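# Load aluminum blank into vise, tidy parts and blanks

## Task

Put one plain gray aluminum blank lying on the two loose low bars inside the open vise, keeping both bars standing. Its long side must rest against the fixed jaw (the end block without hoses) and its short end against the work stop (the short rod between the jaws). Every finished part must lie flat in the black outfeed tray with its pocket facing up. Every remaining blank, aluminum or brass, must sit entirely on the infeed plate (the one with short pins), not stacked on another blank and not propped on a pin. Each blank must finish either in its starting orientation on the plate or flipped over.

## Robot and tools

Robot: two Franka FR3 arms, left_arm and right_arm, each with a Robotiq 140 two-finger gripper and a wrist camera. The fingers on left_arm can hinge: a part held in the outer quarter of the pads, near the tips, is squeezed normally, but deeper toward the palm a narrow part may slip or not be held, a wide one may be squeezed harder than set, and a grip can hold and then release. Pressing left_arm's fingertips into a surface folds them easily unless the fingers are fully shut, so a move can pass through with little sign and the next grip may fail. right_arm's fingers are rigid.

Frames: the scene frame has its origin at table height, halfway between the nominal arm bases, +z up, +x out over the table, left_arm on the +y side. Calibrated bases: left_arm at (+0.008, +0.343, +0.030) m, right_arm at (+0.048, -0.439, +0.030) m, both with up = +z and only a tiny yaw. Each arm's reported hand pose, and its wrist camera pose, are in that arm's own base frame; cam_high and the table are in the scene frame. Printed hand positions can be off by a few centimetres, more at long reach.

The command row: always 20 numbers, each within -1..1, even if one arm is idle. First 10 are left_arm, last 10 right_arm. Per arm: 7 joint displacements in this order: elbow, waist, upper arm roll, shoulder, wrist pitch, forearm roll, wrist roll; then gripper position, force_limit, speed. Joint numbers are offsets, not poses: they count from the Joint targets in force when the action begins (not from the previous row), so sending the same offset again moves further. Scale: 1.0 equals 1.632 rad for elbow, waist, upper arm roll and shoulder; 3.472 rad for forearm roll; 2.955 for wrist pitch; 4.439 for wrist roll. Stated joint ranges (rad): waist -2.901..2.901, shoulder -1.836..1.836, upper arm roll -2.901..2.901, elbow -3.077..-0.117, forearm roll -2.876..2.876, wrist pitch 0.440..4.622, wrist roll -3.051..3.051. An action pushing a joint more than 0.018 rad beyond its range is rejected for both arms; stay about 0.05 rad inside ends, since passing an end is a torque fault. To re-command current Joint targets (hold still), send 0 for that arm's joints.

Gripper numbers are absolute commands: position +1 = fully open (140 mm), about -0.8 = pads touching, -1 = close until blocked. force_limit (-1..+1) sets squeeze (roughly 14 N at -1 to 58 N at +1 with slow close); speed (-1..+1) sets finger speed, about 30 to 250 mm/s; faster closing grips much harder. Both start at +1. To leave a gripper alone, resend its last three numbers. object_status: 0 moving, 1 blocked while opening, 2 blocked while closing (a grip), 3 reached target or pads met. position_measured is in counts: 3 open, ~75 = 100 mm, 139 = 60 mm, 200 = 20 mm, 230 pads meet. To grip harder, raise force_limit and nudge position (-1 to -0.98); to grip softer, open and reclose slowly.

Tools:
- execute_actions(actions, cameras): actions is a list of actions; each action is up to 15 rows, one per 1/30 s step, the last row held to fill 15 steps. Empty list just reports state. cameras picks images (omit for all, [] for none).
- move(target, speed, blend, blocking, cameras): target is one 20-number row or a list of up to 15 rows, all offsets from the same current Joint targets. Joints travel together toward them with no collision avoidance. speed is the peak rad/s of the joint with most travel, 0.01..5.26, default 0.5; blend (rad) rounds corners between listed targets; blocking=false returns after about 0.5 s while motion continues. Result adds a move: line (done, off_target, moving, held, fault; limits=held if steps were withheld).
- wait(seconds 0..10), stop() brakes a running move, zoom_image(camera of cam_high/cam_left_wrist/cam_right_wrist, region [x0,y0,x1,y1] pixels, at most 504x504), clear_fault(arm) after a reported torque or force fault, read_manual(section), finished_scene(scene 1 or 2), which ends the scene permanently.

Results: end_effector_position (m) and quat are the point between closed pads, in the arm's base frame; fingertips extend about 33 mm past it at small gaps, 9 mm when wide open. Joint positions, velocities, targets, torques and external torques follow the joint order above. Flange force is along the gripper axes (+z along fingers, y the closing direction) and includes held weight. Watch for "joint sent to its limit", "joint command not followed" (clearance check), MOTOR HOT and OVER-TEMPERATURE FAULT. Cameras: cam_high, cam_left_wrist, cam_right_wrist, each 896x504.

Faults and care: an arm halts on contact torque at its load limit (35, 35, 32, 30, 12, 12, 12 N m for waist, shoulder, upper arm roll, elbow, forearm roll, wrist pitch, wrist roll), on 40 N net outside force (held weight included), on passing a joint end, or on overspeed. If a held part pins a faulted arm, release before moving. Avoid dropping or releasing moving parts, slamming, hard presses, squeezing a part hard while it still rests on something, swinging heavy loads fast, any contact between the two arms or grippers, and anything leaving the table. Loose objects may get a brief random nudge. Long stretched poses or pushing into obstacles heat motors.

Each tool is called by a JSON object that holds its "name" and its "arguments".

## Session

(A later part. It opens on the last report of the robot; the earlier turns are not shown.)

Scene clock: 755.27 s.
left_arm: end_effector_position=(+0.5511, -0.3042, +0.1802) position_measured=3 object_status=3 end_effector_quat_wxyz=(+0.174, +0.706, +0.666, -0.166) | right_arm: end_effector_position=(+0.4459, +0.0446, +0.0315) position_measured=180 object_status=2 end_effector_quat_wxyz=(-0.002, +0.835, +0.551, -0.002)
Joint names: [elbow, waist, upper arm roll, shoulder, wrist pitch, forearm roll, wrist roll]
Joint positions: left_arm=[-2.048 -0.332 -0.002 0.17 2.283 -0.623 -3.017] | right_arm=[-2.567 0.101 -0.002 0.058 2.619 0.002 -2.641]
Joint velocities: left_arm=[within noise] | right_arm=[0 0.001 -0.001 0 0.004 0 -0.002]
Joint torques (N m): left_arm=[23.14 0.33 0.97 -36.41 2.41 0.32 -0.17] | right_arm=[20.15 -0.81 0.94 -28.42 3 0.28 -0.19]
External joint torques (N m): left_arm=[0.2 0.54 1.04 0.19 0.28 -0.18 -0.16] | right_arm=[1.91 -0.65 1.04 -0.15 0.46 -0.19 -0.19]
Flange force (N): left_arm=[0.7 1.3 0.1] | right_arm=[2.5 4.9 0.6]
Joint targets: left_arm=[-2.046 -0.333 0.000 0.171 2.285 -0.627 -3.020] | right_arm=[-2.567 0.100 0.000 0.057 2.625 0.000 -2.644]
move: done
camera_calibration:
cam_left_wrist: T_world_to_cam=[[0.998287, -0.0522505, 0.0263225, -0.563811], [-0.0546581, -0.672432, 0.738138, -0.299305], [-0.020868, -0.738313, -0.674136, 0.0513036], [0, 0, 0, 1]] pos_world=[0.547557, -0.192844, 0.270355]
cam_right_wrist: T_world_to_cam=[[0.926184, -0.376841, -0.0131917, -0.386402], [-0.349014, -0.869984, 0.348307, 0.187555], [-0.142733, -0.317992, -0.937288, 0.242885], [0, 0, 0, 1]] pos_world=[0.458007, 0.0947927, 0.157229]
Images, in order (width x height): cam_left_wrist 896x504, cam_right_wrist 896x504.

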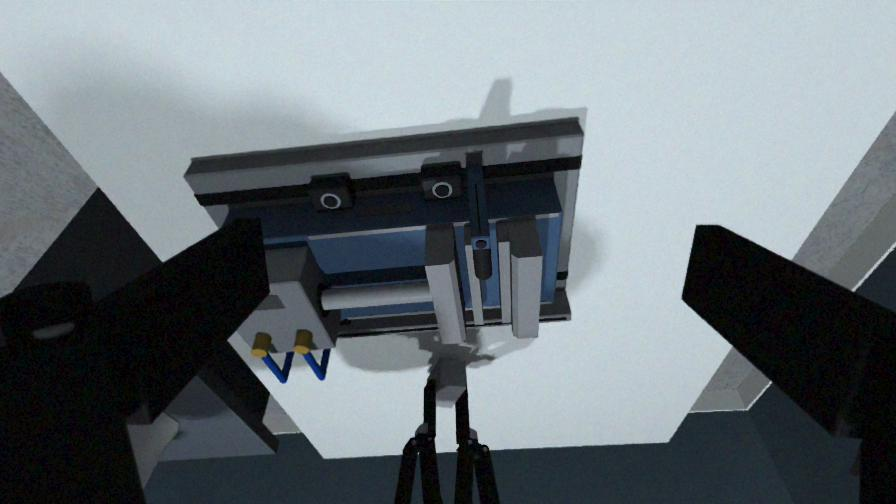

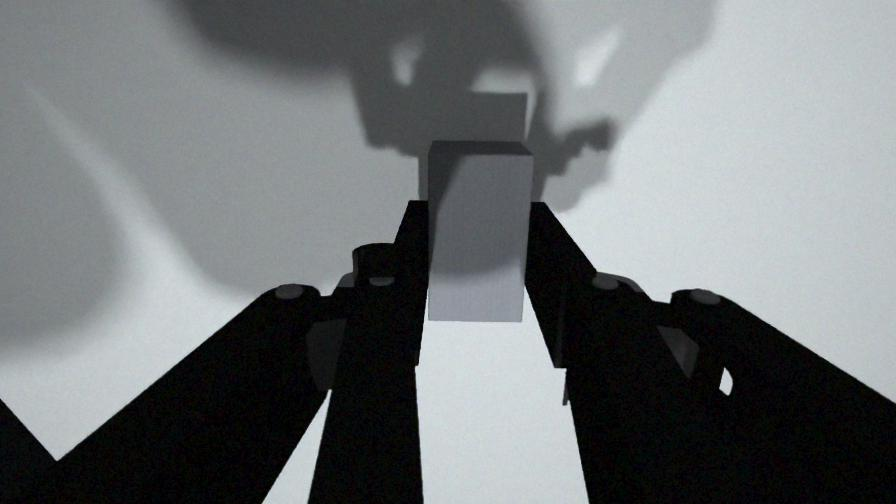

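I'll check the current state before continuing.

{"name": "execute_actions", "arguments": {"actions": []}}

Scene clock: 784.80 s.
left_arm: end_effector_position=(+0.5512, -0.3042, +0.1802) position_measured=3 object_status=3 end_effector_quat_wxyz=(+0.174, +0.706, +0.666, -0.166) | right_arm: end_effector_position=(+0.4463, +0.0446, +0.0316) position_measured=180 object_status=2 end_effector_quat_wxyz=(-0.002, +0.834, +0.551, -0.002)
Joint names: [elbow, waist, upper arm roll, shoulder, wrist pitch, forearm roll, wrist roll]
Joint positions: left_arm=[-2.047 -0.332 -0.002 0.17 2.283 -0.623 -3.017] | right_arm=[-2.567 0.101 -0.002 0.058 2.62 0.002 -2.641]
Joint velocities: within noise
Joint torques (N m): left_arm=[23.13 0.32 1 -36.41 2.38 0.34 -0.21] | right_arm=[20.16 -0.82 1 -28.42 2.88 0.29 -0.18]
External joint torques (N m): left_arm=[0.3 0.38 0.93 0.05 0.26 -0.17 -0.19] | right_arm=[1.86 -0.78 0.97 -0.06 0.32 -0.18 -0.18]
Flange force (N): left_arm=[0.3 1.3 -0.1] | right_arm=[2.4 5.1 0.4]
Joint targets: left_arm=[-2.046 -0.333 0.000 0.171 2.285 -0.627 -3.020] | right_arm=[-2.567 0.100 0.000 0.057 2.625 0.000 -2.644]
Tool commands: left_gripper/position=+1.0 left_gripper/force_limit=-1.0 left_gripper/speed=-0.5 right_gripper/position=-1.0 right_gripper/force_limit=-1.0 right_gripper/speed=-1.0
camera_calibration:
cam_left_wrist: T_world_to_cam=[[0.998289, -0.0521707, 0.0263948, -0.563917], [-0.0546549, -0.672331, 0.73823, -0.299307], [-0.0207679, -0.73841, -0.674033, 0.0512042], [0, 0, 0, 1]] pos_world=[0.547657, -0.192844, 0.270355]
cam_right_wrist: T_world_to_cam=[[0.926226, -0.376772, -0.0121743, -0.386687], [-0.349349, -0.87005, 0.347805, 0.187798], [-0.141635, -0.317893, -0.937488, 0.242512], [0, 0, 0, 1]] pos_world=[0.458115, 0.0947934, 0.157327]

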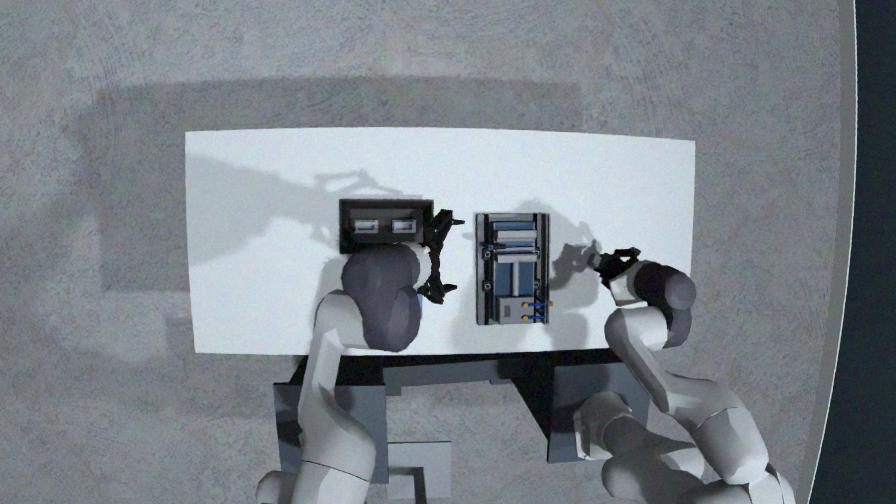

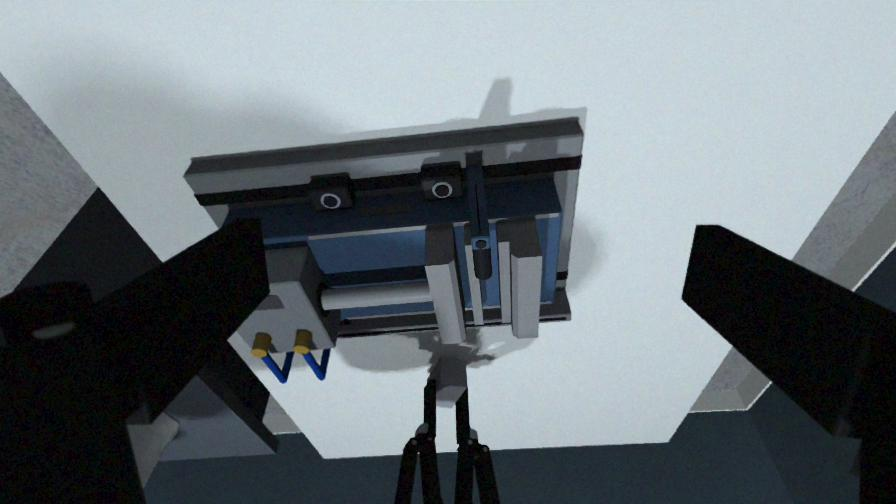

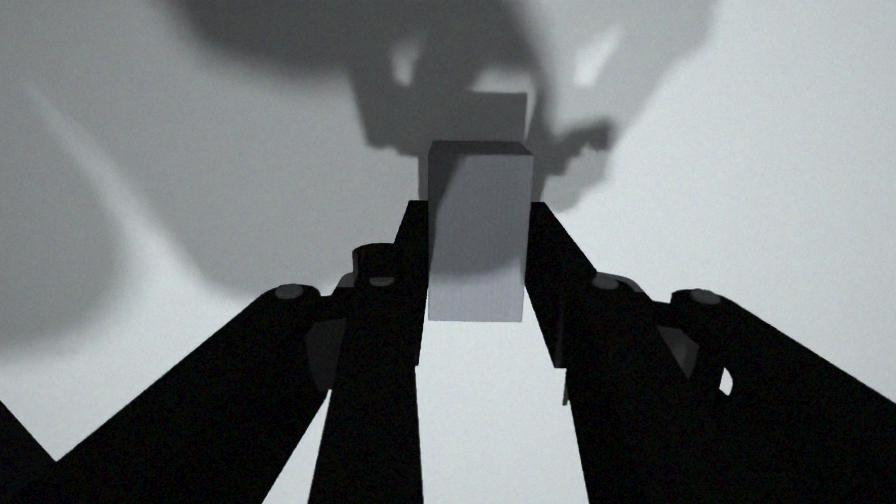

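{"name": "move", "arguments": {"target": [0,0,0,0,0,0,0,1,-1,-0.5,-0.00068,0,0,0.01136,0.00665,0,0,-1,-1,-1], "speed": 0.1, "cameras": []}}

{"name": "move", "arguments": {"target": [0,0,0,0,0,0,0,1,-1,-0.5,-0.000097,0,0,0.0016227,0.00095,0,0,-1,-1,-1], "speed": 0.1, "cameras": []}}

{"name": "move", "arguments": {"target": [0,0,0,0,0,0,0,1,-1,-0.5,-0.000097,0,0,0.0016227,0.00095,0,0,-1,-1,-1], "speed": 0.1, "cameras": []}}

Scene clock: 793.50 s.
left_arm: end_effector_position=(+0.5512, -0.3042, +0.1802) position_measured=3 object_status=3 end_effector_quat_wxyz=(+0.174, +0.706, +0.666, -0.166) | right_arm: end_effector_position=(+0.4463, +0.0446, +0.0249) position_measured=180 object_status=2 end_effector_quat_wxyz=(-0.002, +0.834, +0.551, -0.002)
Joint names: [elbow, waist, upper arm roll, shoulder, wrist pitch, forearm roll, wrist roll]
Joint positions: left_arm=[-2.047 -0.332 -0.002 0.17 2.283 -0.623 -3.017] | right_arm=[-2.568 0.101 -0.002 0.076 2.639 0.002 -2.641]
Joint velocities: left_arm=[within noise] | right_arm=[0 0 0 0.001 0.004 0.001 0.002]
Joint torques (N m): left_arm=[23.1 0.32 0.96 -36.41 2.37 0.33 -0.22] | right_arm=[19.66 -0.75 0.97 -28.43 2.95 0.28 -0.2]
External joint torques (N m): left_arm=[0.17 0.5 1 0.13 0.24 -0.18 -0.21] | right_arm=[1.66 -0.59 1.05 0.19 0.4 -0.18 -0.2]
Flange force (N): left_arm=[0.5 1.1 -0.1] | right_arm=[2.5 4.9 1.4]
Joint targets: left_arm=[-2.046 -0.333 0.000 0.171 2.285 -0.627 -3.020] | right_arm=[-2.568 0.100 0.000 0.076 2.645 0.000 -2.644]
move: done
No camera images: "cameras" was empty.

Scene clock: 794.20 s.
left_arm: end_effector_position=(+0.5512, -0.3042, +0.1802) position_measured=3 object_status=3 end_effector_quat_wxyz=(+0.174, +0.706, +0.666, -0.166) | right_arm: end_effector_position=(+0.4464, +0.0446, +0.0240) position_measured=180 object_status=2 end_effector_quat_wxyz=(-0.001, +0.834, +0.551, -0.002)
Joint names: [elbow, waist, upper arm roll, shoulder, wrist pitch, forearm roll, wrist roll]
Joint positions: left_arm=[-2.047 -0.332 -0.002 0.17 2.283 -0.623 -3.017] | right_arm=[-2.568 0.101 -0.002 0.078 2.642 0.002 -2.641]
Joint velocities: within noise
Joint torques (N m): left_arm=[23.08 0.28 0.93 -36.42 2.38 0.35 -0.16] | right_arm=[19.53 -0.77 0.99 -28.41 2.84 0.28 -0.22]
External joint torques (N m): left_arm=[0.21 0.4 0.91 0.05 0.26 -0.15 -0.15] | right_arm=[1.57 -0.72 0.96 0.27 0.29 -0.17 -0.21]
Flange force (N): left_arm=[0.5 1.0 -0.1] | right_arm=[2.3 5.0 1.4]
Joint targets: left_arm=[-2.046 -0.333 0.000 0.171 2.285 -0.627 -3.020] | right_arm=[-2.568 0.100 0.000 0.079 2.648 0.000 -2.644]
move: done
No camera images: "cameras" was empty.

Scene clock: 794.90 s.
left_arm: end_effector_position=(+0.5513, -0.3042, +0.1802) position_measured=3 object_status=3 end_effector_quat_wxyz=(+0.174, +0.706, +0.666, -0.166) | right_arm: end_effector_position=(+0.4464, +0.0446, +0.0230) position_measured=180 object_status=2 end_effector_quat_wxyz=(-0.001, +0.834, +0.551, -0.002)
Joint names: [elbow, waist, upper arm roll, shoulder, wrist pitch, forearm roll, wrist roll]
Joint positions: left_arm=[-2.047 -0.332 -0.002 0.17 2.283 -0.623 -3.017] | right_arm=[-2.568 0.101 -0.002 0.081 2.645 0.002 -2.641]
Joint velocities: within noise
Joint torques (N m): left_arm=[23.05 0.29 0.94 -36.41 2.37 0.34 -0.22] | right_arm=[19.54 -0.81 1 -28.45 3.05 0.27 -0.21]
External joint torques (N m): left_arm=[0.05 0.47 0.97 0.31 0.24 -0.17 -0.21] | right_arm=[1.7 -0.72 1.01 0.23 0.51 -0.17 -0.21]
Flange force (N): left_arm=[0.6 1.1 0.2] | right_arm=[2.4 5.1 1.9]
Joint targets: left_arm=[-2.046 -0.333 0.000 0.171 2.285 -0.627 -3.020] | right_arm=[-2.569 0.100 0.000 0.081 2.650 0.000 -2.644]
move: done
No camera images: "cameras" was empty.

{"name": "move", "arguments": {"target": [0,0,0,0,0,0,0,1,-1,-0.5,-0.000097,0,0,0.0016227,0.00095,0,0,-1,-1,-1], "speed": 0.1, "cameras": []}}

{"name": "move", "arguments": {"target": [0,0,0,0,0,0,0,1,-1,-0.5,-0.000097,0,0,0.0016227,0.00095,0,0,-1,-1,-1], "speed": 0.1, "cameras": []}}

{"name": "move", "arguments": {"target": [0,0,0,0,0,0,0,1,-1,-0.5,-0.000097,0,0,0.0016227,0.00095,0,0,-1,-1,-1], "speed": 0.1, "cameras": ["cam_left_wrist"]}}

Scene clock: 799.23 s.
left_arm: end_effector_position=(+0.5513, -0.3042, +0.1803) position_measured=3 object_status=3 end_effector_quat_wxyz=(+0.174, +0.706, +0.666, -0.166) | right_arm: end_effector_position=(+0.4464, +0.0446, +0.0227) position_measured=180 object_status=2 end_effector_quat_wxyz=(-0.001, +0.834, +0.551, -0.002)
Joint names: [elbow, waist, upper arm roll, shoulder, wrist pitch, forearm roll, wrist roll]
Joint positions: left_arm=[-2.047 -0.332 -0.002 0.17 2.283 -0.623 -3.017] | right_arm=[-2.568 0.101 -0.002 0.082 2.646 0.002 -2.641]
Joint velocities: within noise
Joint torques (N m): left_arm=[23.05 0.33 0.98 -36.41 2.36 0.35 -0.22] | right_arm=[19.52 -0.66 0.95 -27.4 3.2 0.28 -0.27]
External joint torques (N m): left_arm=[0.19 0.43 0.95 0.02 0.24 -0.15 -0.21] | right_arm=[1.6 -0.67 0.86 1.34 0.64 -0.16 -0.26]
Flange force (N): left_arm=[0.4 0.9 -0.2] | right_arm=[3.2 7.1 5.3]
Joint targets: left_arm=[-2.046 -0.333 0.000 0.171 2.285 -0.627 -3.020] | right_arm=[-2.569 0.100 0.000 0.084 2.653 0.000 -2.644]
move: done
No camera images: "cameras" was empty.

Scene clock: 799.93 s.
left_arm: end_effector_position=(+0.5513, -0.3042, +0.1803) position_measured=3 object_status=3 end_effector_quat_wxyz=(+0.174, +0.706, +0.666, -0.166) | right_arm: end_effector_position=(+0.4464, +0.0445, +0.0226) position_measured=180 object_status=2 end_effector_quat_wxyz=(-0.001, +0.834, +0.551, -0.002)
Joint names: [elbow, waist, upper arm roll, shoulder, wrist pitch, forearm roll, wrist roll]
Joint positions: left_arm=[-2.047 -0.332 -0.002 0.17 2.283 -0.623 -3.017] | right_arm=[-2.568 0.101 -0.002 0.082 2.646 0.002 -2.641]
Joint velocities: within noise
Joint torques (N m): left_arm=[23.07 0.35 0.93 -36.46 2.37 0.35 -0.21] | right_arm=[19.4 -0.71 0.95 -25.88 3.55 0.26 -0.2]
External joint torques (N m): left_arm=[0.14 0.45 0.89 0.13 0.23 -0.15 -0.2] | right_arm=[1.62 -0.56 1.01 2.69 1.02 -0.19 -0.2]
Flange force (N): left_arm=[0.4 1.0 0.0] | right_arm=[4.9 9.3 9.9]
Joint targets: left_arm=[-2.046 -0.333 0.000 0.171 2.285 -0.627 -3.020] | right_arm=[-2.569 0.100 0.000 0.086 2.656 0.000 -2.644]
move: done
No camera images: "cameras" was empty.

Scene clock: 800.63 s.
left_arm: end_effector_position=(+0.5513, -0.3042, +0.1803) position_measured=3 object_status=3 end_effector_quat_wxyz=(+0.174, +0.706, +0.666, -0.166) | right_arm: end_effector_position=(+0.4464, +0.0445, +0.0226) position_measured=180 object_status=2 end_effector_quat_wxyz=(-0.001, +0.834, +0.551, -0.002)
Joint names: [elbow, waist, upper arm roll, shoulder, wrist pitch, forearm roll, wrist roll]
Joint positions: left_arm=[-2.047 -0.332 -0.002 0.17 2.283 -0.623 -3.017] | right_arm=[-2.568 0.101 -0.002 0.082 2.646 0.002 -2.641]
Joint velocities: within noise
Joint torques (N m): left_arm=[23.06 0.34 0.9 -36.44 2.37 0.35 -0.22] | right_arm=[19.29 -0.71 0.99 -24.32 3.94 0.29 -0.19]
External joint torques (N m): left_arm=[0.19 0.48 0.91 -0.02 0.25 -0.15 -0.2] | right_arm=[1.4 -0.61 0.99 4.42 1.39 -0.15 -0.19]
Flange force (N): left_arm=[0.4 0.7 -0.3] | right_arm=[6.3 11.9 15.7]
Joint targets: left_arm=[-2.046 -0.333 0.000 0.171 2.285 -0.627 -3.020] | right_arm=[-2.569 0.100 0.000 0.089 2.659 0.000 -2.644]
move: off_target (right_arm); right_arm: the wrist pitch is farthest, 0.013 rad from its target
camera_calibration:
cam_left_wrist: T_world_to_cam=[[0.998295, -0.0519525, 0.0265998, -0.563937], [-0.0546596, -0.672343, 0.738219, -0.299378], [-0.0204681, -0.738414, -0.674037, 0.0511081], [0, 0, 0, 1]] pos_world=[0.547657, -0.192844, 0.270456]
Images, in order (width x height): cam_left_wrist 896x504.

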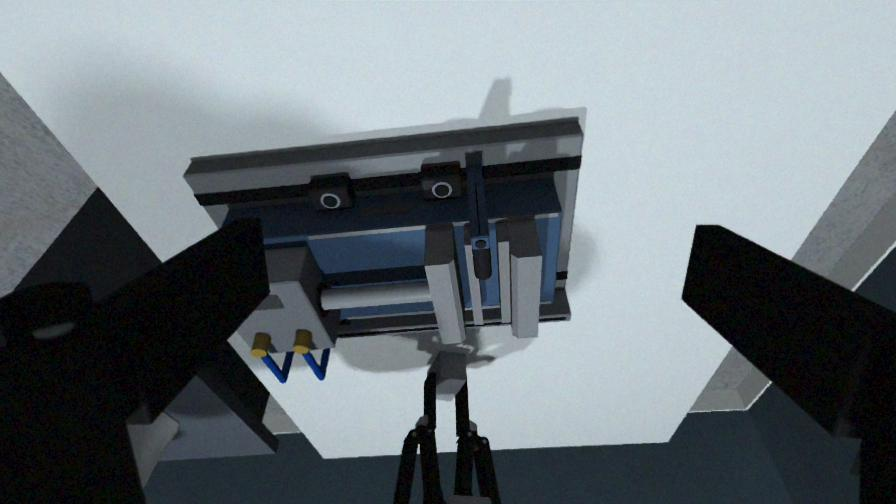

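{"name": "move", "arguments": {"target": [0,0,0,0,0,0,0,1,-1,-0.5,0.000233,0,0,-0.003894,-0.00228,0,0,-1,-1,-1], "speed": 0.1, "cameras": []}}

{"name": "move", "arguments": {"target": [0,0,0,0,0,0,0,1,-1,-0.5,0,0,0,0,0,0,0,-0.25,-1,-1], "cameras": ["cam_left_wrist", "cam_right_wrist"]}}

Scene clock: 804.77 s.
left_arm: end_effector_position=(+0.5513, -0.3042, +0.1803) position_measured=3 object_status=3 end_effector_quat_wxyz=(+0.174, +0.706, +0.666, -0.166) | right_arm: end_effector_position=(+0.4464, +0.0445, +0.0226) position_measured=180 object_status=2 end_effector_quat_wxyz=(-0.001, +0.834, +0.551, -0.002)
Joint names: [elbow, waist, upper arm roll, shoulder, wrist pitch, forearm roll, wrist roll]
Joint positions: left_arm=[-2.047 -0.332 -0.002 0.17 2.283 -0.623 -3.017] | right_arm=[-2.568 0.101 -0.002 0.082 2.646 0.002 -2.641]
Joint velocities: within noise
Joint torques (N m): left_arm=[23.07 0.3 0.89 -36.41 2.37 0.37 -0.24] | right_arm=[19.64 -0.58 0.87 -27.46 3.37 0.28 -0.23]
External joint torques (N m): left_arm=[0.12 0.43 0.88 0.14 0.24 -0.13 -0.23] | right_arm=[1.7 -0.46 0.9 1.32 0.81 -0.17 -0.23]
Flange force (N): left_arm=[0.4 0.9 0.0] | right_arm=[3.6 7.0 5.7]
Joint targets: left_arm=[-2.046 -0.333 0.000 0.171 2.285 -0.627 -3.020] | right_arm=[-2.569 0.100 0.000 0.083 2.652 0.000 -2.644]
move: done
No camera images: "cameras" was empty.

Scene clock: 805.47 s.
left_arm: end_effector_position=(+0.5513, -0.3042, +0.1803) position_measured=3 object_status=3 end_effector_quat_wxyz=(+0.174, +0.706, +0.666, -0.166) | right_arm: end_effector_position=(+0.4470, +0.0446, +0.0228) position_measured=160 object_status=0 end_effector_quat_wxyz=(-0.001, +0.834, +0.551, -0.001)
Joint names: [elbow, waist, upper arm roll, shoulder, wrist pitch, forearm roll, wrist roll]
Joint positions: left_arm=[-2.047 -0.332 -0.002 0.17 2.283 -0.623 -3.017] | right_arm=[-2.568 0.101 -0.002 0.082 2.648 0.002 -2.641]
Joint velocities: within noise
Joint torques (N m): left_arm=[23.02 0.31 0.93 -36.33 2.36 0.37 -0.2] | right_arm=[19.18 -0.72 0.95 -28 2.78 0.27 -0.17]
External joint torques (N m): left_arm=[0.16 0.54 1.01 0.11 0.25 -0.13 -0.19] | right_arm=[1.3 -0.69 0.88 0.73 0.22 -0.17 -0.17]
Flange force (N): left_arm=[0.6 1.0 -0.1] | right_arm=[2.4 5.2 2.5]
Joint targets: left_arm=[-2.046 -0.333 0.000 0.171 2.285 -0.627 -3.020] | right_arm=[-2.569 0.100 0.000 0.083 2.652 0.000 -2.644]
move: done
camera_calibration:
cam_left_wrist: T_world_to_cam=[[0.998303, -0.0518053, 0.0265986, -0.563912], [-0.0545567, -0.672249, 0.738312, -0.299441], [-0.0203677, -0.738511, -0.673934, 0.0510066], [0, 0, 0, 1]] pos_world=[0.547657, -0.192844, 0.270455]
cam_right_wrist: T_world_to_cam=[[0.92635, -0.37653, -0.0100421, -0.387576], [-0.349944, -0.870194, 0.346846, 0.191435], [-0.139337, -0.317787, -0.937868, 0.233311], [0, 0, 0, 1]] pos_world=[0.458531, 0.0947942, 0.148524]
Images, in order (width x height): cam_left_wrist 896x504, cam_right_wrist 896x504.

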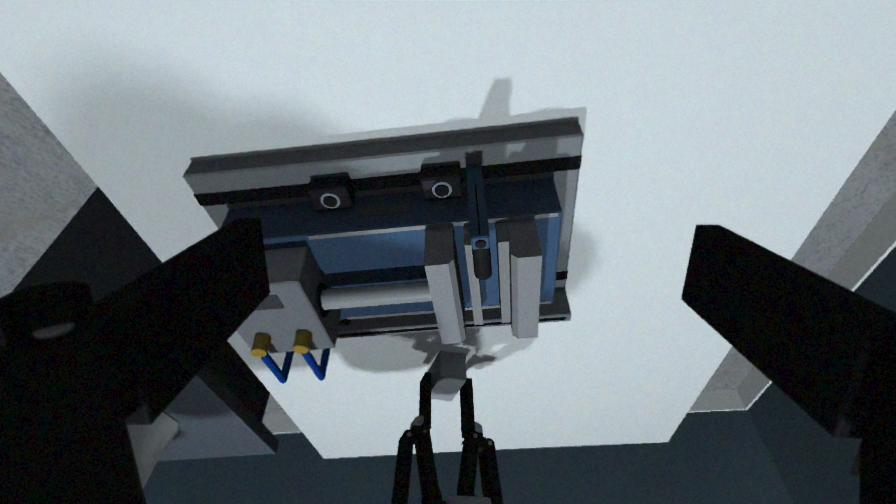

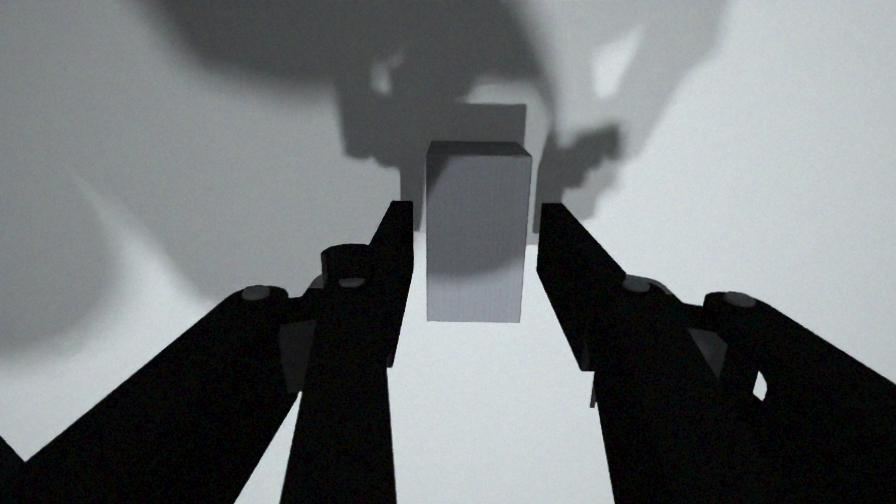

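{"name": "move", "arguments": {"target": [0,0,0,0,0,0,0,1,-1,-0.5,0.000485,0,0,-0.0081135,-0.00475,0,0,-0.25,-1,-1], "speed": 0.1, "cameras": ["cam_left_wrist"]}}

{"name": "zoom_image", "arguments": {"camera": "cam_left_wrist", "region": [380, 320, 520, 440]}}

{"name": "zoom_image", "arguments": {"camera": "cam_left_wrist", "region": [400, 140, 600, 350]}}

Scene clock: 811.00 s.
left_arm: end_effector_position=(+0.5514, -0.3042, +0.1803) position_measured=3 object_status=3 end_effector_quat_wxyz=(+0.174, +0.706, +0.666, -0.166) | right_arm: end_effector_position=(+0.4488, +0.0448, +0.0273) position_measured=160 object_status=3 end_effector_quat_wxyz=(+0.000, +0.834, +0.551, +0.002)
Joint names: [elbow, waist, upper arm roll, shoulder, wrist pitch, forearm roll, wrist roll]
Joint positions: left_arm=[-2.047 -0.332 -0.002 0.17 2.283 -0.623 -3.017] | right_arm=[-2.568 0.101 -0.002 0.071 2.643 0.002 -2.641]
Joint velocities: left_arm=[within noise] | right_arm=[0 0 0 0 -0.004 -0.001 -0.001]
Joint torques (N m): left_arm=[23.08 0.32 0.87 -36.42 2.36 0.36 -0.22] | right_arm=[19.31 -0.67 0.9 -28.63 2.29 0.3 -0.17]
External joint torques (N m): left_arm=[0.14 0.53 0.94 0.18 0.23 -0.14 -0.21] | right_arm=[1.24 -0.64 0.86 -0.08 -0.29 -0.16 -0.17]
Flange force (N): left_arm=[0.5 1.1 0.0] | right_arm=[1.7 3.8 -1.1]
Joint targets: left_arm=[-2.046 -0.333 0.000 0.171 2.285 -0.627 -3.020] | right_arm=[-2.568 0.100 0.000 0.070 2.638 0.000 -2.644]
move: done
camera_calibration:
cam_left_wrist: T_world_to_cam=[[0.998305, -0.0517318, 0.0266661, -0.564017], [-0.0545572, -0.672253, 0.738309, -0.299435], [-0.0202677, -0.738512, -0.673936, 0.0509541], [0, 0, 0, 1]] pos_world=[0.547757, -0.192844, 0.270456]
Images, in order (width x height): cam_left_wrist 896x504.

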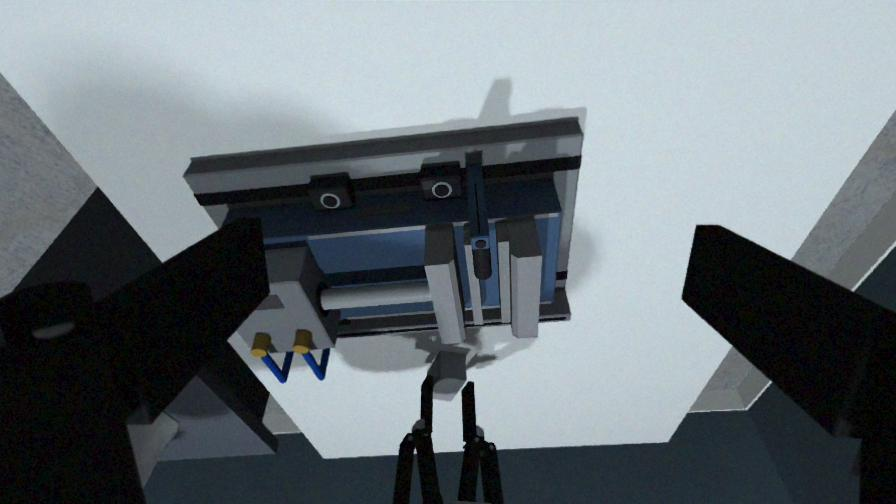

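Scaled by 3.600 from the camera's 896x504 image, which has a finer 1280x720 frame.

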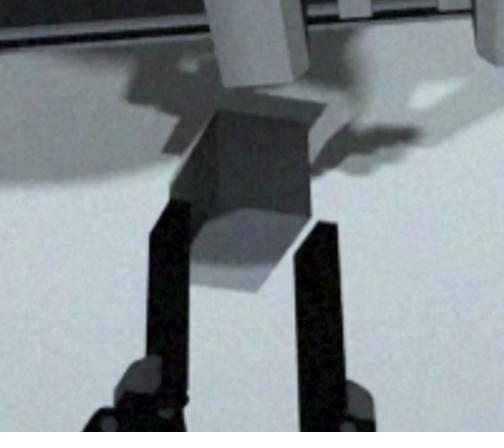

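Scaled by 2.400 from the camera's 896x504 image, which has a finer 1280x720 frame.

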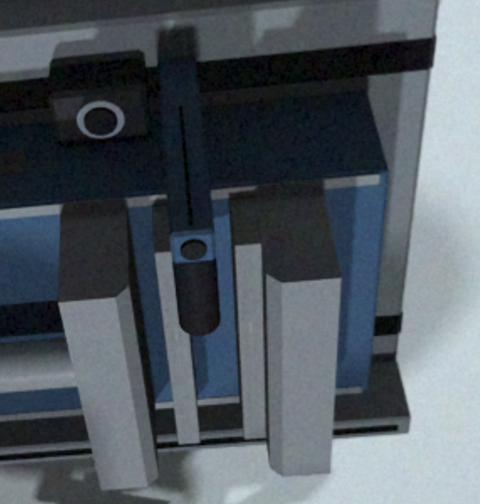

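{"name": "move", "arguments": {"target": [0,0,0,0,0,0,0,1,-1,-0.5,0,0,0,0,0,0,0,-1,-1,-1], "cameras": []}}

{"name": "wait", "arguments": {"seconds": 1.0, "cameras": ["cam_right_wrist"]}}

Scene clock: 813.17 s.
left_arm: end_effector_position=(+0.5514, -0.3042, +0.1803) position_measured=3 object_status=3 end_effector_quat_wxyz=(+0.174, +0.706, +0.666, -0.166) | right_arm: end_effector_position=(+0.4479, +0.0449, +0.0271) position_measured=180 object_status=0 end_effector_quat_wxyz=(+0.000, +0.834, +0.551, +0.001)
Joint names: [elbow, waist, upper arm roll, shoulder, wrist pitch, forearm roll, wrist roll]
Joint positions: left_arm=[-2.047 -0.332 -0.002 0.17 2.283 -0.623 -3.017] | right_arm=[-2.568 0.101 -0.001 0.071 2.64 0.002 -2.641]
Joint velocities: within noise
Joint torques (N m): left_arm=[23.02 0.32 0.88 -36.36 2.34 0.37 -0.2] | right_arm=[19.33 -0.68 0.8 -28.59 2.46 0.28 -0.2]
External joint torques (N m): left_arm=[0.05 0.5 0.92 0.26 0.21 -0.13 -0.18] | right_arm=[1.28 -0.65 0.75 -0.08 -0.1 -0.18 -0.2]
Flange force (N): left_arm=[0.6 1.0 0.1] | right_arm=[1.5 3.8 -0.6]
Joint targets: left_arm=[-2.046 -0.333 0.000 0.171 2.285 -0.627 -3.020] | right_arm=[-2.568 0.100 0.000 0.070 2.638 0.000 -2.644]
move: done
No camera images: "cameras" was empty.

Scene clock: 814.17 s.
left_arm: end_effector_position=(+0.5514, -0.3042, +0.1803) position_measured=3 object_status=3 end_effector_quat_wxyz=(+0.174, +0.706, +0.666, -0.166) | right_arm: end_effector_position=(+0.4479, +0.0449, +0.0271) position_measured=180 object_status=2 end_effector_quat_wxyz=(+0.000, +0.834, +0.551, +0.001)
Joint names: [elbow, waist, upper arm roll, shoulder, wrist pitch, forearm roll, wrist roll]
Joint positions: left_arm=[-2.047 -0.332 -0.002 0.17 2.283 -0.623 -3.017] | right_arm=[-2.568 0.101 -0.001 0.071 2.64 0.002 -2.641]
Joint velocities: within noise
Joint torques (N m): left_arm=[23.1 0.33 0.94 -36.42 2.35 0.37 -0.2] | right_arm=[19.37 -0.73 0.79 -28.53 2.47 0.29 -0.17]
External joint torques (N m): left_arm=[0.23 0.5 0.97 0.14 0.23 -0.13 -0.19] | right_arm=[1.28 -0.64 0.8 0 -0.1 -0.17 -0.17]
Flange force (N): left_arm=[0.4 1.4 -0.1] | right_arm=[1.7 3.9 -0.4]
Joint targets: left_arm=[-2.046 -0.333 0.000 0.171 2.285 -0.627 -3.020] | right_arm=[-2.568 0.100 0.000 0.070 2.638 0.000 -2.644]
Tool commands: left_gripper/position=+1.0 left_gripper/force_limit=-1.0 left_gripper/speed=-0.5 right_gripper/position=-1.0 right_gripper/force_limit=-1.0 right_gripper/speed=-1.0
wait: 1.00 s; at rest by 0.17 s
camera_calibration:
cam_right_wrist: T_world_to_cam=[[0.926565, -0.376069, -0.00709002, -0.388497], [-0.350673, -0.870504, 0.345329, 0.190952], [-0.136039, -0.317483, -0.938455, 0.236149], [0, 0, 0, 1]] pos_world=[0.459055, 0.0950963, 0.15292]
Images, in order (width x height): cam_right_wrist 896x504.

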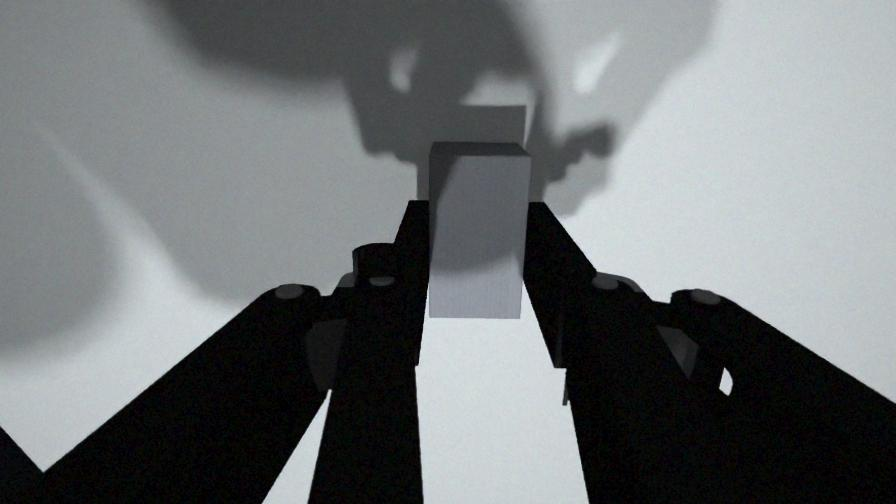

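{"name": "move", "arguments": {"target": [0,0,0,0,0,0,0,1,-1,-0.5,0.00058,0,0,-0.009736,-0.0057,0,0,-1,-1,-1], "speed": 0.1, "cameras": ["cam_right_wrist"]}}

Scene clock: 828.90 s.
left_arm: end_effector_position=(+0.5514, -0.3042, +0.1803) position_measured=3 object_status=3 end_effector_quat_wxyz=(+0.175, +0.706, +0.666, -0.166) | right_arm: end_effector_position=(+0.4474, +0.0449, +0.0322) position_measured=180 object_status=2 end_effector_quat_wxyz=(+0.000, +0.834, +0.551, +0.000)
Joint names: [elbow, waist, upper arm roll, shoulder, wrist pitch, forearm roll, wrist roll]
Joint positions: left_arm=[-2.047 -0.332 -0.002 0.17 2.283 -0.623 -3.017] | right_arm=[-2.568 0.101 -0.001 0.057 2.625 0.002 -2.641]
Joint velocities: left_arm=[within noise] | right_arm=[0 0 0 0.001 -0.005 -0.001 0.002]
Joint torques (N m): left_arm=[23.09 0.29 0.94 -36.44 2.34 0.37 -0.19] | right_arm=[20.17 -0.69 0.72 -29.25 2.47 0.31 -0.18]
External joint torques (N m): left_arm=[0.25 0.36 0.88 0 0.22 -0.13 -0.18] | right_arm=[1.84 -0.59 0.76 -0.93 -0.1 -0.16 -0.18]
Flange force (N): left_arm=[0.3 1.0 -0.2] | right_arm=[1.6 3.6 -3.1]
Joint targets: left_arm=[-2.046 -0.333 0.000 0.171 2.285 -0.627 -3.020] | right_arm=[-2.567 0.100 0.000 0.054 2.621 0.000 -2.644]
move: done
camera_calibration:
cam_right_wrist: T_world_to_cam=[[0.926562, -0.376059, -0.00788143, -0.387997], [-0.350369, -0.87051, 0.345621, 0.188776], [-0.136835, -0.317478, -0.938341, 0.241196], [0, 0, 0, 1]] pos_world=[0.458649, 0.0949964, 0.158021]
Images, in order (width x height): cam_right_wrist 896x504.

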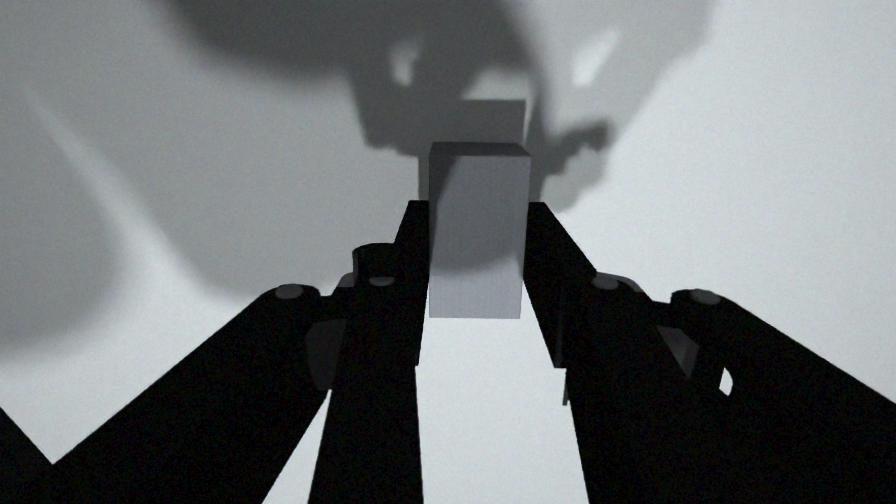

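{"name": "move", "arguments": {"target": [[0,0,0,0,0,0,0,1,-1,-0.5,0.090673,0,0,-0.198238,-0.159558,0,0,-1,-1,-1],[0,0,0,0,0,0,0,1,-1,-0.5,0.335353,0.258135,0,0.066483,-0.148489,0,0,-1,-1,-1]], "speed": [0.3,0.3], "blend": [0.08,0]}}

{"name": "zoom_image", "arguments": {"camera": "cam_left_wrist", "region": [400, 140, 640, 390]}}

{"name": "zoom_image", "arguments": {"camera": "cam_right_wrist", "region": [340, 40, 640, 360]}}

Scene clock: 844.77 s.
left_arm: end_effector_position=(+0.5514, -0.3042, +0.1803) position_measured=3 object_status=3 end_effector_quat_wxyz=(+0.175, +0.706, +0.666, -0.166) | right_arm: end_effector_position=(+0.5019, +0.2891, +0.1580) position_measured=180 object_status=2 end_effector_quat_wxyz=(-0.002, +0.700, +0.714, -0.004)
Joint names: [elbow, waist, upper arm roll, shoulder, wrist pitch, forearm roll, wrist roll]
Joint positions: left_arm=[-2.047 -0.332 -0.002 0.17 2.283 -0.623 -3.017] | right_arm=[-2.023 0.52 0.002 0.163 2.177 0.002 -2.641]
Joint velocities: within noise
Joint torques (N m): left_arm=[23 0.31 0.92 -36.41 2.35 0.38 -0.22] | right_arm=[26.54 -0.33 0.55 -37.28 2.89 0.59 -0.18]
External joint torques (N m): left_arm=[0.02 0.53 0.99 0.23 0.22 -0.12 -0.21] | right_arm=[2.98 -0.26 0.44 -0.14 0.35 -0.19 -0.18]
Flange force (N): left_arm=[0.7 0.9 0.0] | right_arm=[4.9 9.5 -2.8]
Joint targets: left_arm=[-2.046 -0.333 0.000 0.171 2.285 -0.627 -3.020] | right_arm=[-2.019 0.521 0.000 0.162 2.182 0.000 -2.644]
move: done
camera_calibration:
cam_left_wrist: T_world_to_cam=[[0.998307, -0.0516583, 0.0267336, -0.564022], [-0.0545576, -0.672257, 0.738305, -0.299435], [-0.0201678, -0.738513, -0.673937, 0.0508996], [0, 0, 0, 1]] pos_world=[0.547758, -0.192844, 0.270456]
cam_right_wrist: T_world_to_cam=[[0.999177, 0.0372047, -0.0161734, -0.500238], [0.0405095, -0.936424, 0.348523, 0.199355], [-0.00217847, -0.348891, -0.937161, 0.385633], [0, 0, 0, 1]] pos_world=[0.492591, 0.339836, 0.28383]

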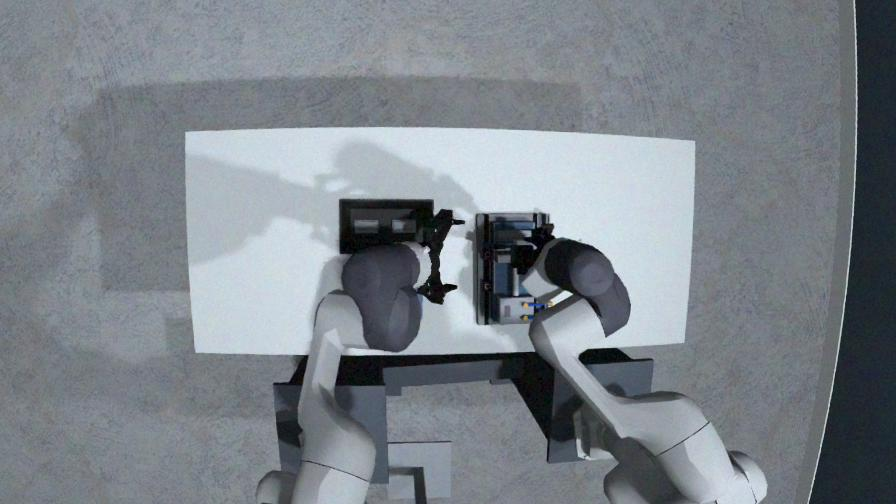

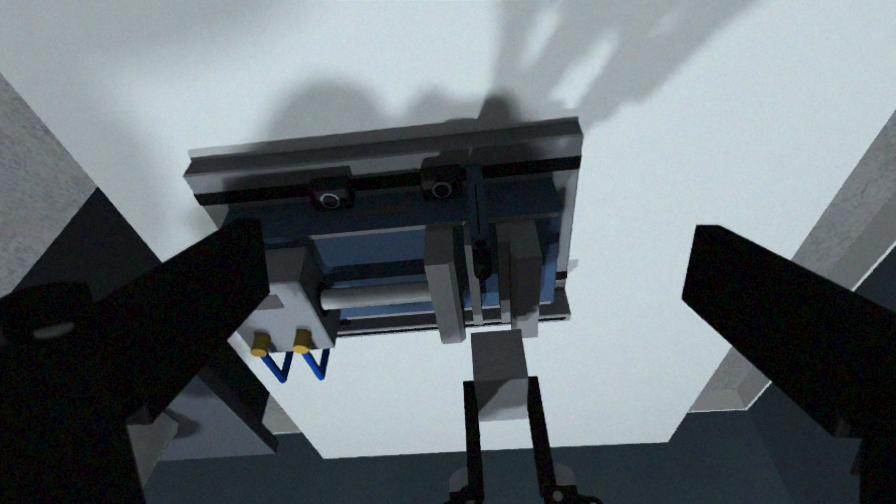

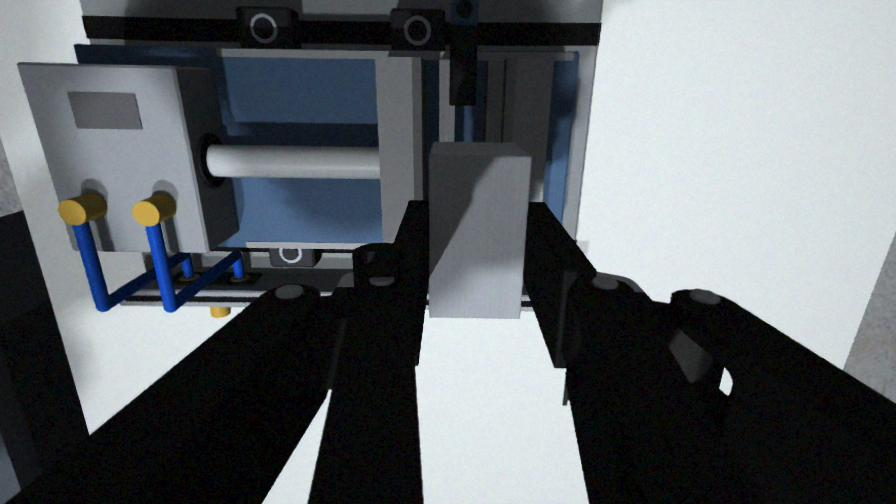

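Scaled by 2.016 from the camera's 896x504 image, which has a finer 1280x720 frame.

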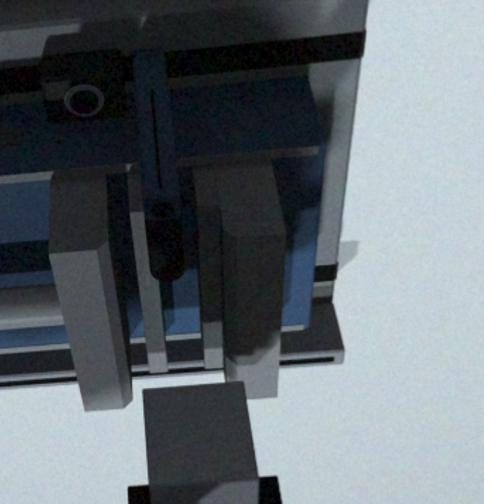

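Scaled by 1.575 from the camera's 896x504 image, which has a finer 1280x720 frame.

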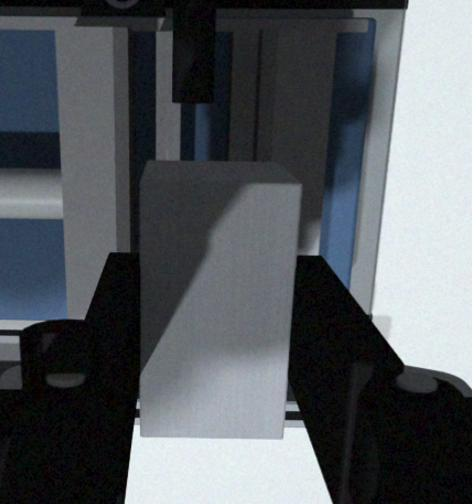

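{"name": "zoom_image", "arguments": {"camera": "cam_right_wrist", "region": [360, 0, 600, 160]}}

{"name": "zoom_image", "arguments": {"camera": "cam_left_wrist", "region": [420, 200, 560, 360]}}

Scaled by 2.100 from the camera's 896x504 image, which has a finer 1280x720 frame.

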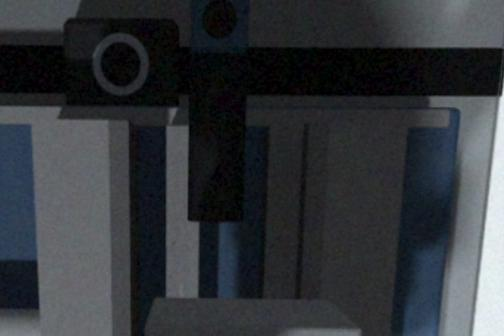

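Scaled by 3.150 from the camera's 896x504 image, which has a finer 1280x720 frame.

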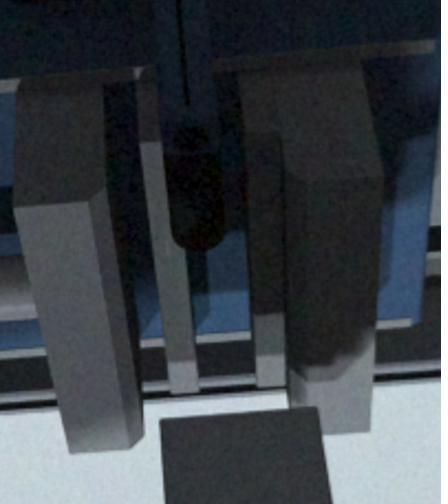

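{"name": "move", "arguments": {"target": [0,0,0,0,0,0,0,1,-1,-0.5,-0.007574,0.00996,0,-0.005551,0.004162,0,0.003662,-1,-1,-1], "speed": 0.1, "cameras": ["cam_left_wrist", "cam_right_wrist"]}}

{"name": "zoom_image", "arguments": {"camera": "cam_left_wrist", "region": [420, 200, 580, 380]}}

{"name": "zoom_image", "arguments": {"camera": "cam_right_wrist", "region": [360, 0, 600, 160]}}

Scene clock: 949.90 s.
left_arm: end_effector_position=(+0.5514, -0.3042, +0.1804) position_measured=3 object_status=3 end_effector_quat_wxyz=(+0.175, +0.706, +0.666, -0.166) | right_arm: end_effector_position=(+0.4982, +0.2968, +0.1588) position_measured=180 object_status=2 end_effector_quat_wxyz=(-0.001, +0.698, +0.716, +0.001)
Joint names: [elbow, waist, upper arm roll, shoulder, wrist pitch, forearm roll, wrist roll]
Joint positions: left_arm=[-2.047 -0.332 -0.002 0.17 2.283 -0.623 -3.017] | right_arm=[-2.032 0.536 0.001 0.157 2.189 0.002 -2.632]
Joint velocities: left_arm=[within noise] | right_arm=[0 0 0.001 -0.001 0 -0.001 0.005]
Joint torques (N m): left_arm=[23.05 0.29 0.87 -36.44 2.33 0.39 -0.19] | right_arm=[25.46 0.03 0.85 -38.05 2.89 0.6 0.14]
External joint torques (N m): left_arm=[0.17 0.46 0.91 0.05 0.21 -0.11 -0.18] | right_arm=[2 0.11 0.75 -1.25 0.34 -0.17 0.14]
Flange force (N): left_arm=[0.5 0.9 -0.2] | right_arm=[2.7 2.9 -3.0]
Joint targets: left_arm=[-2.046 -0.333 0.000 0.171 2.285 -0.627 -3.020] | right_arm=[-2.032 0.537 0.000 0.153 2.195 0.000 -2.627]
move: done
camera_calibration:
cam_left_wrist: T_world_to_cam=[[0.998309, -0.0515848, 0.0268011, -0.56403], [-0.054558, -0.672261, 0.738301, -0.299508], [-0.0200678, -0.738515, -0.673938, 0.0509125], [0, 0, 0, 1]] pos_world=[0.547758, -0.192843, 0.270556]
cam_right_wrist: T_world_to_cam=[[0.999044, 0.0430299, -0.00765911, -0.499845], [0.0430333, -0.937807, 0.344479, 0.206328], [0.00764012, -0.344479, -0.938763, 0.38308], [0, 0, 0, 1]] pos_world=[0.487561, 0.346967, 0.284718]
Images, in order (width x height): cam_left_wrist 896x504, cam_right_wrist 896x504.

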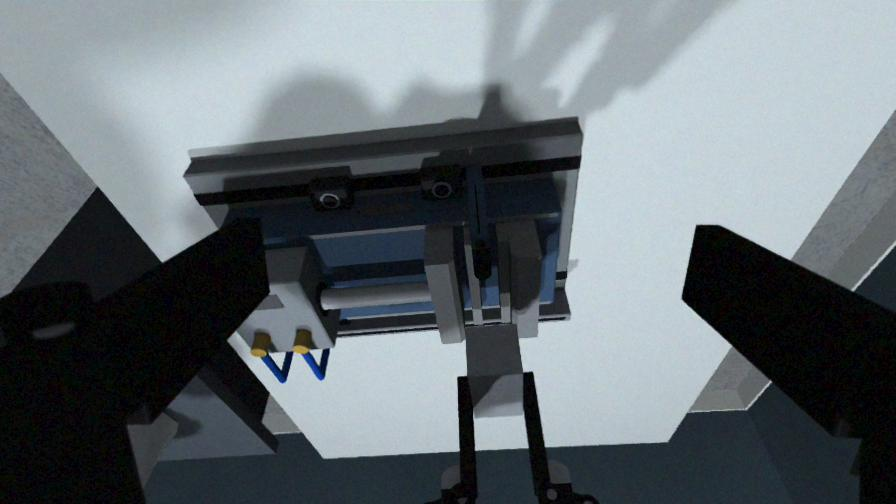

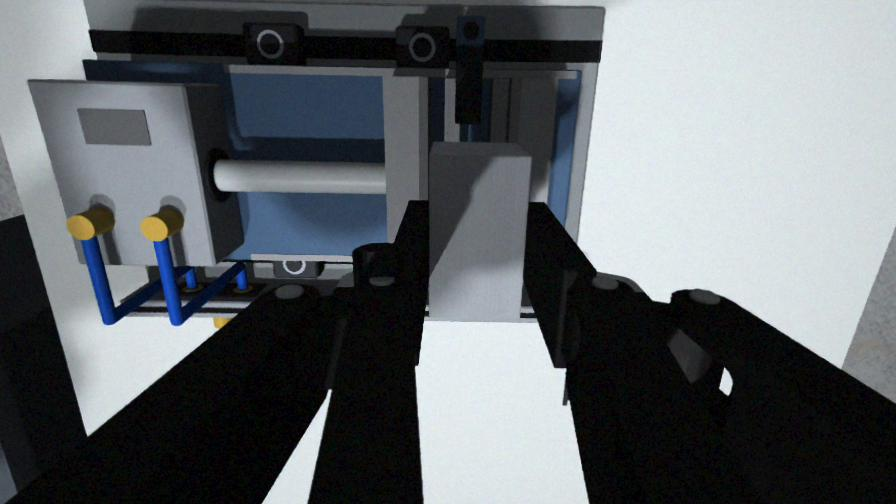

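Scaled by 2.800 from the camera's 896x504 image, which has a finer 1280x720 frame.

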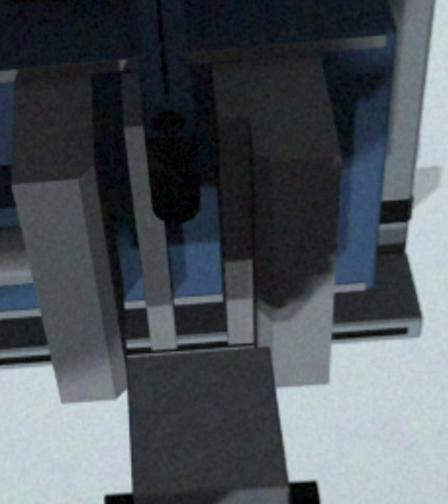

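Scaled by 2.100 from the camera's 896x504 image, which has a finer 1280x720 frame.

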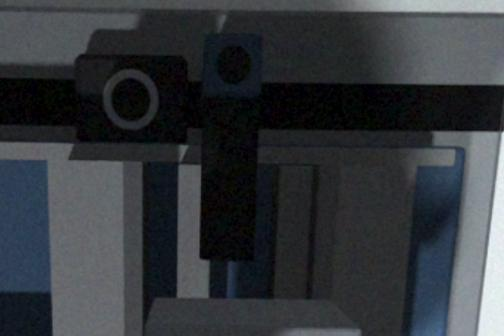

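{"name": "zoom_image", "arguments": {"camera": "cam_left_wrist", "region": [480, 210, 550, 290]}}

{"name": "zoom_image", "arguments": {"camera": "cam_right_wrist", "region": [470, 60, 570, 160]}}

{"name": "zoom_image", "arguments": {"camera": "cam_left_wrist", "region": [420, 210, 490, 290]}}

Scaled by 6.300 from the camera's 896x504 image, which has a finer 1280x720 frame.

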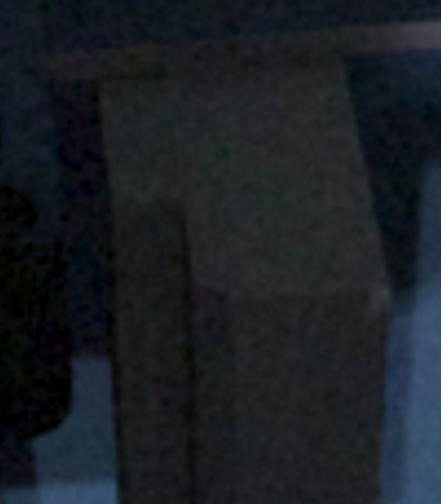

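Scaled by 5.040 from the camera's 896x504 image, which has a finer 1280x720 frame.

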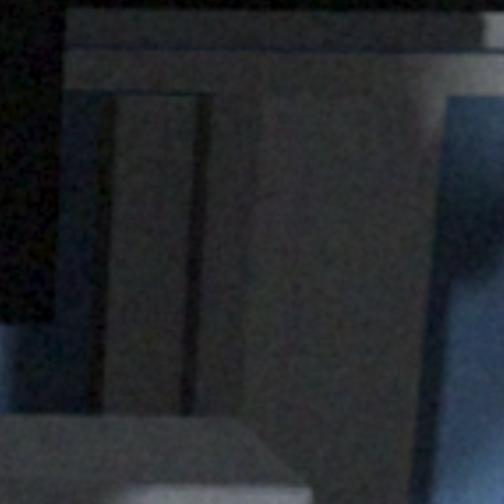

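Scaled by 6.300 from the camera's 896x504 image, which has a finer 1280x720 frame.

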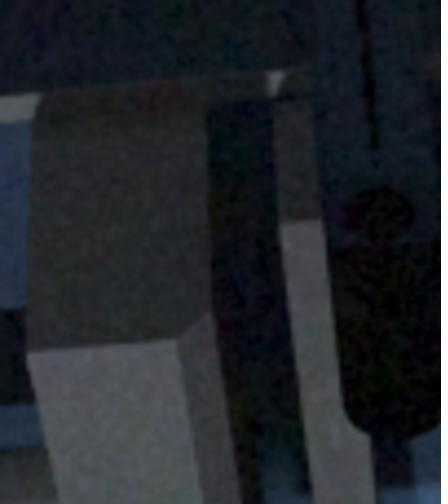

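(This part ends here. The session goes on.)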